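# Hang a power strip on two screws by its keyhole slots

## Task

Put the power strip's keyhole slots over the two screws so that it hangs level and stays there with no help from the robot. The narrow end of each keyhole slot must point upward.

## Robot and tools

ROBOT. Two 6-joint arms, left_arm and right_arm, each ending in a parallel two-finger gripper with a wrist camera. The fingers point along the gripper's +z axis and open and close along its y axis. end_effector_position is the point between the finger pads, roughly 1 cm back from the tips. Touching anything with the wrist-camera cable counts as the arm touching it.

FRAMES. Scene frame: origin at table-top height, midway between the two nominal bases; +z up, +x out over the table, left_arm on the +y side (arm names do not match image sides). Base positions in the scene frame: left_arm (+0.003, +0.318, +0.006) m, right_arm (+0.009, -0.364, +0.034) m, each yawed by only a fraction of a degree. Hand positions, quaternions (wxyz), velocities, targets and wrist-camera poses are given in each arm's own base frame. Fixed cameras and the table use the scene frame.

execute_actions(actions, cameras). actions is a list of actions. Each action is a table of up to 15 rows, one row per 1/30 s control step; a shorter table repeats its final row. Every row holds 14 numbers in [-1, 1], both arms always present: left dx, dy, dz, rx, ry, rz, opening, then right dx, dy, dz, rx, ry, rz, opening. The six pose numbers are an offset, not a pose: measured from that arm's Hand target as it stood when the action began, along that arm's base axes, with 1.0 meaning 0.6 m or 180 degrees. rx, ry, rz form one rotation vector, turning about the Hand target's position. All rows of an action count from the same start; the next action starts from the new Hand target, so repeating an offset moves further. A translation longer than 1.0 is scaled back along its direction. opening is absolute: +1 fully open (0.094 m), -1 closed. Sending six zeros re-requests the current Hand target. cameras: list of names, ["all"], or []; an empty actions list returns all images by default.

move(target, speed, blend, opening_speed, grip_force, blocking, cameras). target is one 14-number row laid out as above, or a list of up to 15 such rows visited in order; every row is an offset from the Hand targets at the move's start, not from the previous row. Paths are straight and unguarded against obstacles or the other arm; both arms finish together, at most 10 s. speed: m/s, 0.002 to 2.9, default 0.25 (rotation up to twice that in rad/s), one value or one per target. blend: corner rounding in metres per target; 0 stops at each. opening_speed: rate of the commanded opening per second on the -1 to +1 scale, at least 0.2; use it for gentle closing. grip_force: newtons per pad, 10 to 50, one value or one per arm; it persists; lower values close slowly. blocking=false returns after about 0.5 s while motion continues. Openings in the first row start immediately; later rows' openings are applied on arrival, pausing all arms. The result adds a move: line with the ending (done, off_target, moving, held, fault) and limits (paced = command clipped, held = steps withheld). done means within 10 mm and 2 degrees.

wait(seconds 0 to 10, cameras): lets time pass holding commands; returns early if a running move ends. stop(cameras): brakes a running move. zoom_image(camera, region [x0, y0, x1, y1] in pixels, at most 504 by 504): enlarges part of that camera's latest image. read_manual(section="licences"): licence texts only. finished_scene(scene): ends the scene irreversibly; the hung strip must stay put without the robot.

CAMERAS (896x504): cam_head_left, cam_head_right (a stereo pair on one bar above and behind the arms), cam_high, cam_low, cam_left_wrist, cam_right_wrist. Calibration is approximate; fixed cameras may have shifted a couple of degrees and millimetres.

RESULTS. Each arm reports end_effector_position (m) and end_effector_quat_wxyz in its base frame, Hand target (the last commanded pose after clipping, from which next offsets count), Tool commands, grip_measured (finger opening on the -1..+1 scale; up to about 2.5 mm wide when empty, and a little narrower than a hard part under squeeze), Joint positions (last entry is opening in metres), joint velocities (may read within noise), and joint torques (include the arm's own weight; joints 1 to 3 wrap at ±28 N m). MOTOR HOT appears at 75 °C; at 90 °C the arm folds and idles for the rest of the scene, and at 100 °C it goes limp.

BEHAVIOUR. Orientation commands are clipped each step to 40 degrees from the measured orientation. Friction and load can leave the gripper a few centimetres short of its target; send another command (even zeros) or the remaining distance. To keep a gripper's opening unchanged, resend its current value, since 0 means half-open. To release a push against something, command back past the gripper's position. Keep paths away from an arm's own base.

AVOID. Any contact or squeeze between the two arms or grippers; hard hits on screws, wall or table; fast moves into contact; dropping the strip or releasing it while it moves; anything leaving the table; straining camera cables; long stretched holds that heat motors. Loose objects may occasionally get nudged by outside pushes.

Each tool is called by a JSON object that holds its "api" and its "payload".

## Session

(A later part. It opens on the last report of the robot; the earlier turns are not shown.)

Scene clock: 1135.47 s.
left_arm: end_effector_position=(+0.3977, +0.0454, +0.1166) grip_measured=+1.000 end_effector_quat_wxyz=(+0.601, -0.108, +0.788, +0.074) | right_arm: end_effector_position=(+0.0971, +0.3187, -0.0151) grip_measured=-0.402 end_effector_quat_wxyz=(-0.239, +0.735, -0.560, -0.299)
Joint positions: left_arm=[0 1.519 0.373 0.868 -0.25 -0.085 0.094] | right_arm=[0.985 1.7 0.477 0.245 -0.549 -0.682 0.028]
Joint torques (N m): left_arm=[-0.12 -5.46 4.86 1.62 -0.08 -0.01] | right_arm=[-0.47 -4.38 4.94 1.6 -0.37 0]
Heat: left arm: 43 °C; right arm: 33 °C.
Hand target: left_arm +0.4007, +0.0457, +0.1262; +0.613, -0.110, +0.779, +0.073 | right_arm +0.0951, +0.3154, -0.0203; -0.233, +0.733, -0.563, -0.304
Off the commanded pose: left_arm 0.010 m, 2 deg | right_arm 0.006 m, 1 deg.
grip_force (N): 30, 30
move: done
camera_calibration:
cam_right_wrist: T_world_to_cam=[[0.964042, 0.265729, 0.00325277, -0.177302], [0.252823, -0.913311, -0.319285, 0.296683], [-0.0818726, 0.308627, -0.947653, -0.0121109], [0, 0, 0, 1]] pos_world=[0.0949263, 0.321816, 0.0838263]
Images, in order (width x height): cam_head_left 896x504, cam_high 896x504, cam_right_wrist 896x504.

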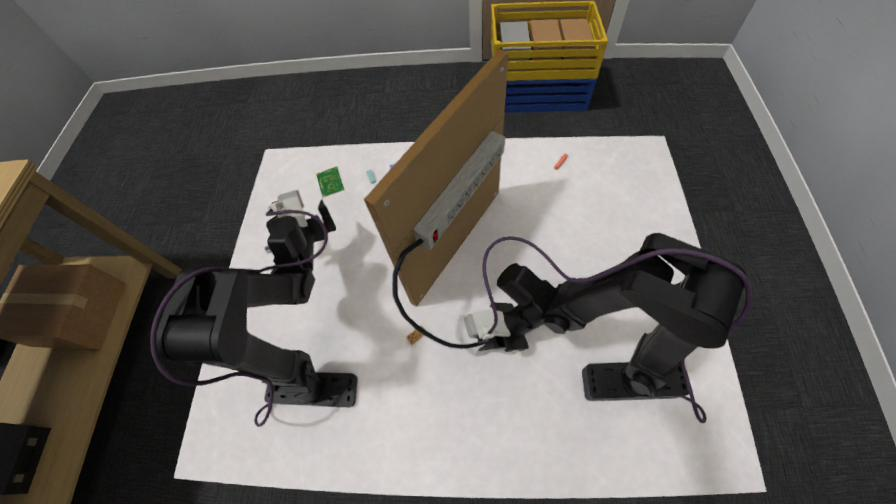

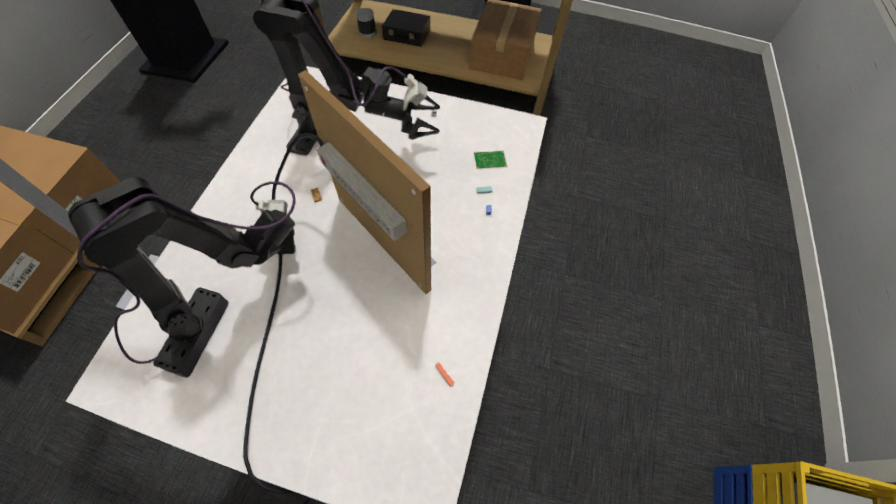

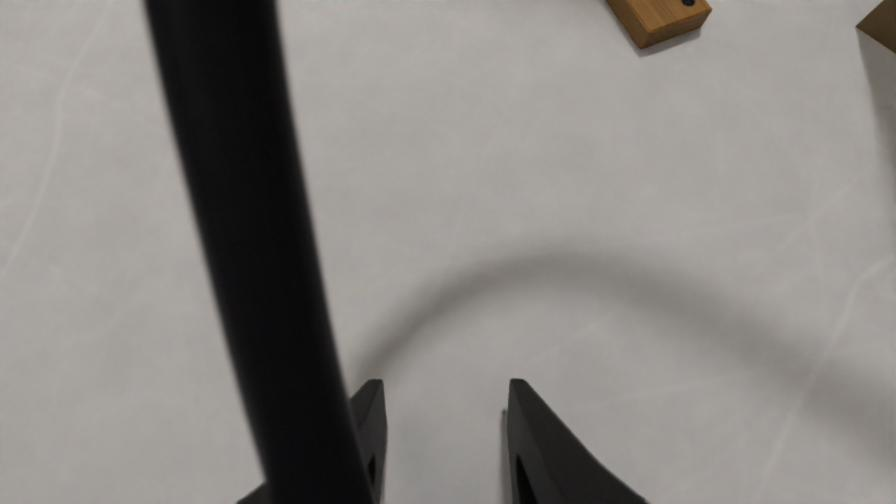

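{"api": "move", "payload": {"target": [[0,0,0,0,0,0,1,0.03,-0.12,0.0,0,0,0,-0.4],[0,0,0,0,0,0,1,0.05,-0.17,0.15,0,0,0,-0.4]], "speed": 0.06, "blend": [0.02,0], "cameras": ["cam_high","cam_head_left","cam_right_wrist"]}}

{"api": "zoom_image", "payload": {"camera": "cam_high", "region": [380, 190, 440, 250]}}

{"api": "zoom_image", "payload": {"camera": "cam_head_left", "region": [370, 100, 570, 340]}}

Scene clock: 1148.93 s.
left_arm: end_effector_position=(+0.3977, +0.0454, +0.1166) grip_measured=+1.000 end_effector_quat_wxyz=(+0.601, -0.108, +0.788, +0.074) | right_arm: end_effector_position=(+0.1216, +0.2089, +0.0576) grip_measured=-0.402 end_effector_quat_wxyz=(-0.215, +0.732, -0.574, -0.299)
Joint positions: left_arm=[0 1.519 0.373 0.868 -0.25 -0.085 0.094] | right_arm=[0.519 1.261 0.559 -0.652 -0.728 -1.209 0.028]
Joint torques (N m): left_arm=[-0.02 -5.53 4.93 1.62 -0.08 -0.02] | right_arm=[-0.32 -4.48 9.09 0.67 -0.57 -0.08]
Heat: left arm: 43 °C; right arm: 33 °C.
Hand target: left_arm +0.4007, +0.0457, +0.1262; +0.613, -0.110, +0.779, +0.073 | right_arm +0.1251, +0.2135, +0.0697; -0.233, +0.733, -0.563, -0.304
Off the commanded pose: left_arm 0.010 m, 2 deg | right_arm 0.013 m, 2 deg.
grip_force (N): 30, 30
move: off_target (right_arm)
camera_calibration:
cam_right_wrist: T_world_to_cam=[[0.965802, 0.255901, -0.0417208, -0.167603], [0.233547, -0.9285, -0.288694, 0.217189], [-0.112615, 0.269077, -0.956512, 0.105262], [0, 0, 0, 1]] pos_world=[0.123002, 0.216226, 0.156393]
Images, in order (width x height): cam_head_left 896x504, cam_high 896x504, cam_right_wrist 896x504.

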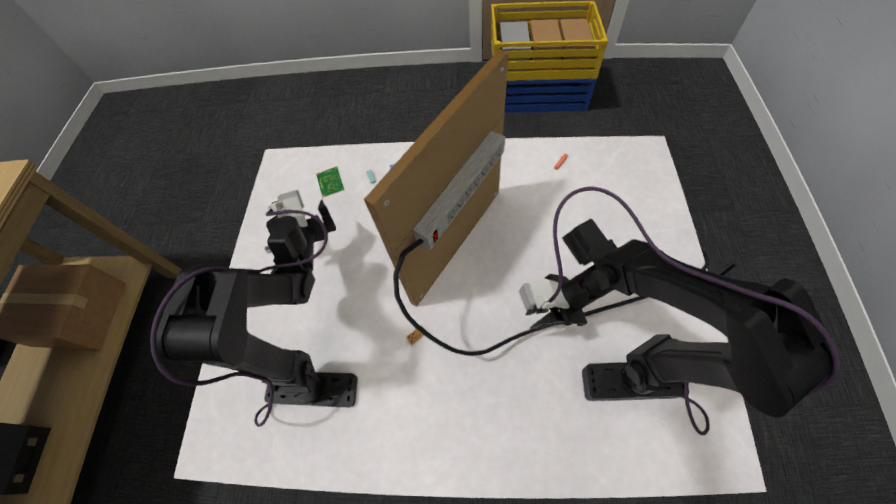

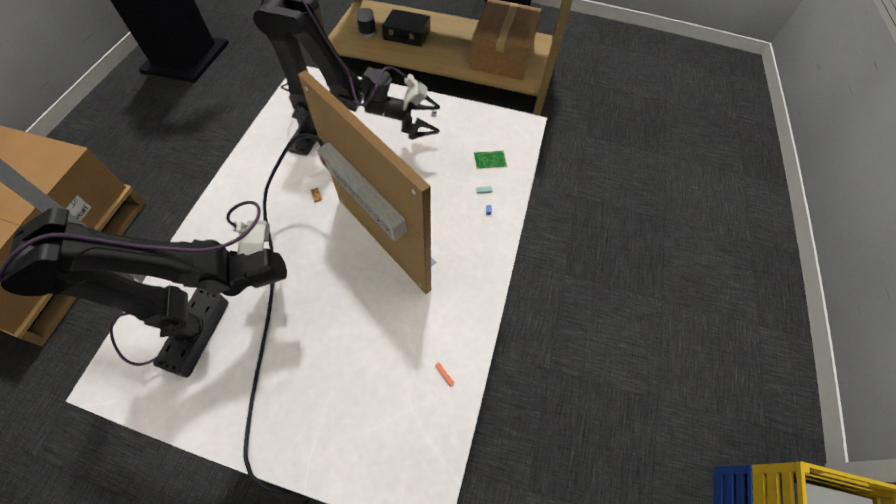

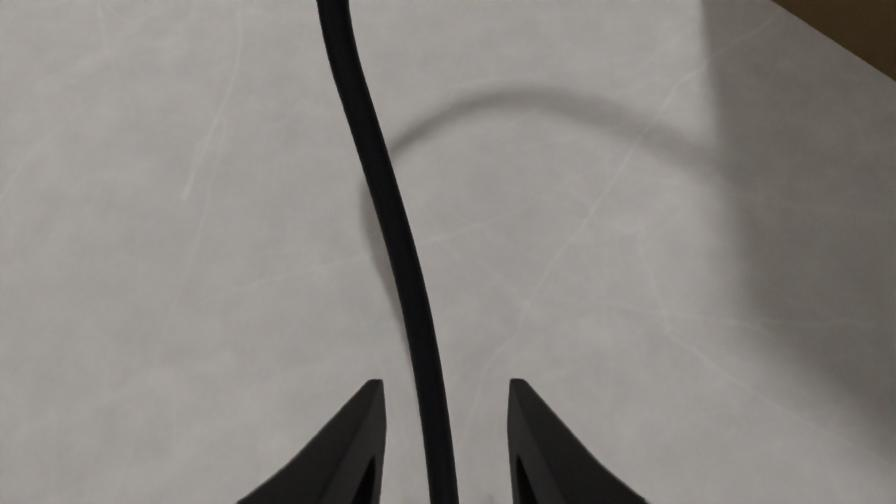

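Scaled by 8.400 from the camera's 896x504 image, which has a finer 1280x720 frame.

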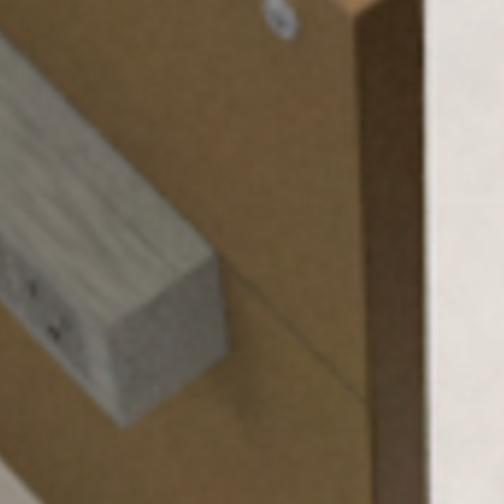

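Scaled by 2.100 from the camera's 896x504 image, which has a finer 1280x720 frame.

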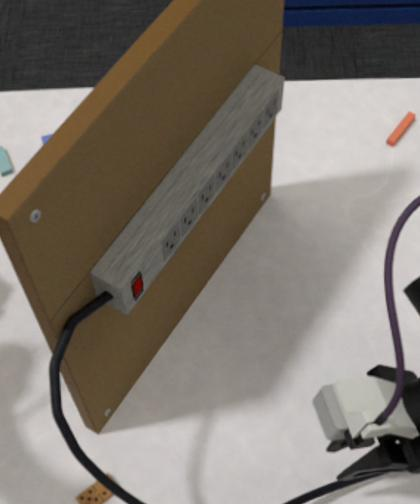

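{"api": "move", "payload": {"target": [0,0,0,0,0,0,1,0.0,-0.05,0.1,0,0,0,-0.4], "speed": 0.15}}

{"api": "wait", "payload": {"seconds": 3, "cameras": ["cam_high","cam_head_left"]}}

{"api": "zoom_image", "payload": {"camera": "cam_high", "region": [310, 130, 430, 250]}}

{"api": "zoom_image", "payload": {"camera": "cam_high", "region": [380, 190, 440, 250]}}

{"api": "zoom_image", "payload": {"camera": "cam_head_left", "region": [400, 90, 520, 240]}}

Scene clock: 1155.97 s.
left_arm: end_effector_position=(+0.3977, +0.0454, +0.1166) grip_measured=+1.000 end_effector_quat_wxyz=(+0.601, -0.108, +0.788, +0.074) | right_arm: end_effector_position=(+0.1229, +0.1799, +0.1189) grip_measured=-0.402 end_effector_quat_wxyz=(-0.217, +0.732, -0.572, -0.299)
Joint positions: left_arm=[0 1.519 0.373 0.868 -0.25 -0.085 0.094] | right_arm=[0.364 1.159 0.758 -1.091 -0.753 -1.421 0.028]
Joint torques (N m): left_arm=[-0.1 -5.48 4.92 1.64 -0.05 0] | right_arm=[-0.44 -3 9.55 0.42 -0.6 -0.11]
Heat: left arm: 43 °C; right arm: 34 °C.
Hand target: left_arm +0.4007, +0.0457, +0.1262; +0.613, -0.110, +0.779, +0.073 | right_arm +0.1251, +0.1835, +0.1297; -0.233, +0.733, -0.563, -0.304
Off the commanded pose: left_arm 0.010 m, 2 deg | right_arm 0.012 m, 2 deg.
grip_force (N): 30, 30
move: off_target (right_arm)

Scene clock: 1158.97 s.
left_arm: end_effector_position=(+0.3977, +0.0454, +0.1166) grip_measured=+1.000 end_effector_quat_wxyz=(+0.601, -0.108, +0.788, +0.074) | right_arm: end_effector_position=(+0.1229, +0.1799, +0.1189) grip_measured=-0.402 end_effector_quat_wxyz=(-0.217, +0.733, -0.572, -0.299)
Joint positions: left_arm=[0 1.519 0.373 0.868 -0.25 -0.085 0.094] | right_arm=[0.364 1.159 0.758 -1.092 -0.753 -1.421 0.028]
Joint torques (N m): left_arm=[-0.16 -5.44 4.85 1.62 -0.06 -0.01] | right_arm=[-0.35 -3.11 9.62 0.46 -0.61 -0.14]
Heat: left arm: 43 °C; right arm: 34 °C.
Hand target: left_arm +0.4007, +0.0457, +0.1262; +0.613, -0.110, +0.779, +0.073 | right_arm +0.1251, +0.1835, +0.1297; -0.233, +0.733, -0.562, -0.304
Tool commands: left_gripper/opening=+1.0 right_gripper/opening=-0.4
Off the commanded pose: left_arm 0.010 m, 2 deg | right_arm 0.012 m, 2 deg.
grip_force (N): 30, 30
wait: 3.00 s; at rest by 0.17 s
Images, in order (width x height): cam_head_left 896x504, cam_high 896x504.

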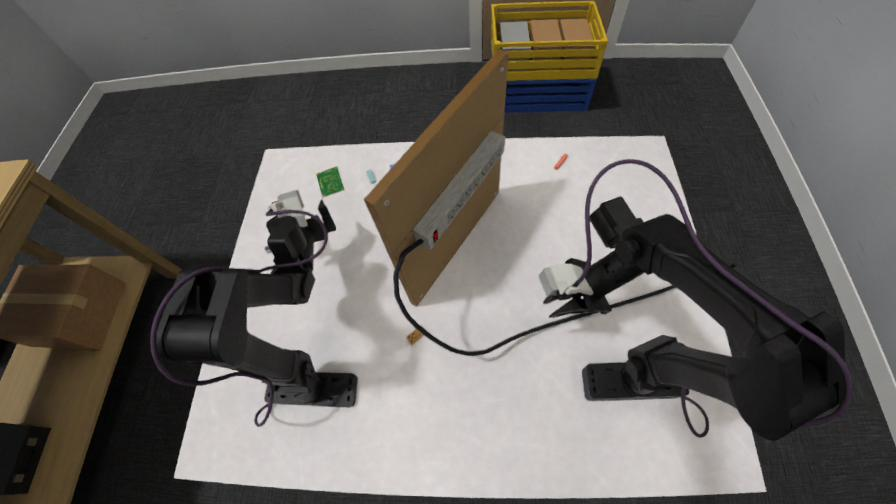

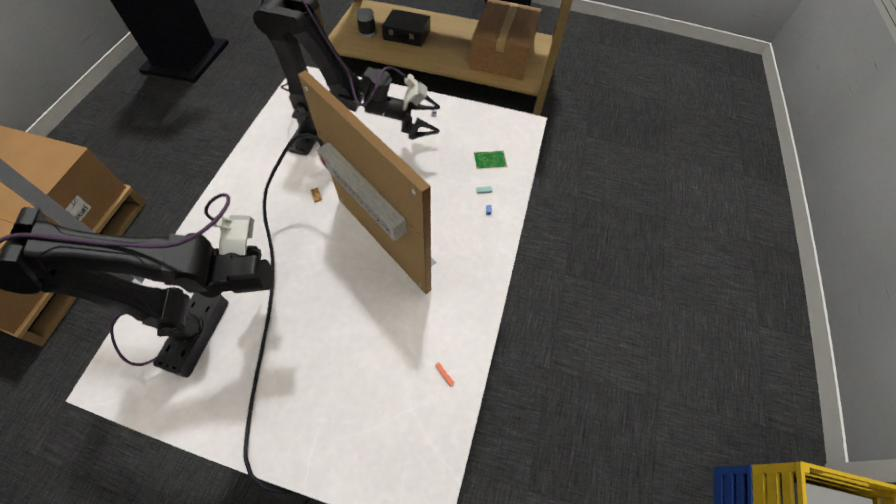

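Scaled by 4.200 from the camera's 896x504 image, which has a finer 1280x720 frame.

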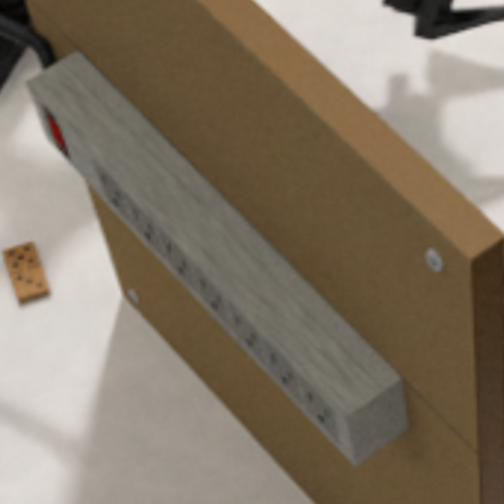

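Scaled by 8.400 from the camera's 896x504 image, which has a finer 1280x720 frame.

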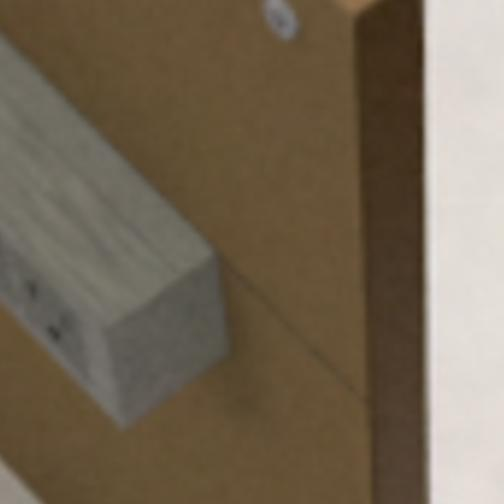

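Scaled by 3.360 from the camera's 896x504 image, which has a finer 1280x720 frame.

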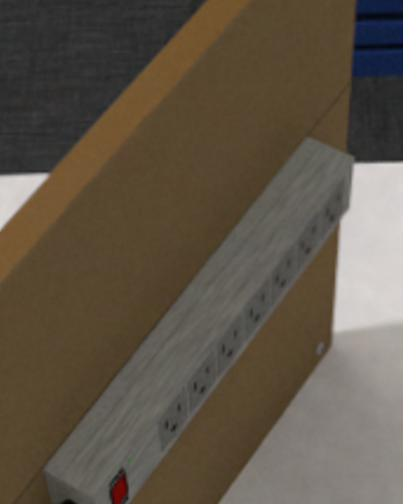

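Level and stable on its own.

{"api": "finished_scene", "payload": {"scene": 2}}

The scene is finished: the task was done.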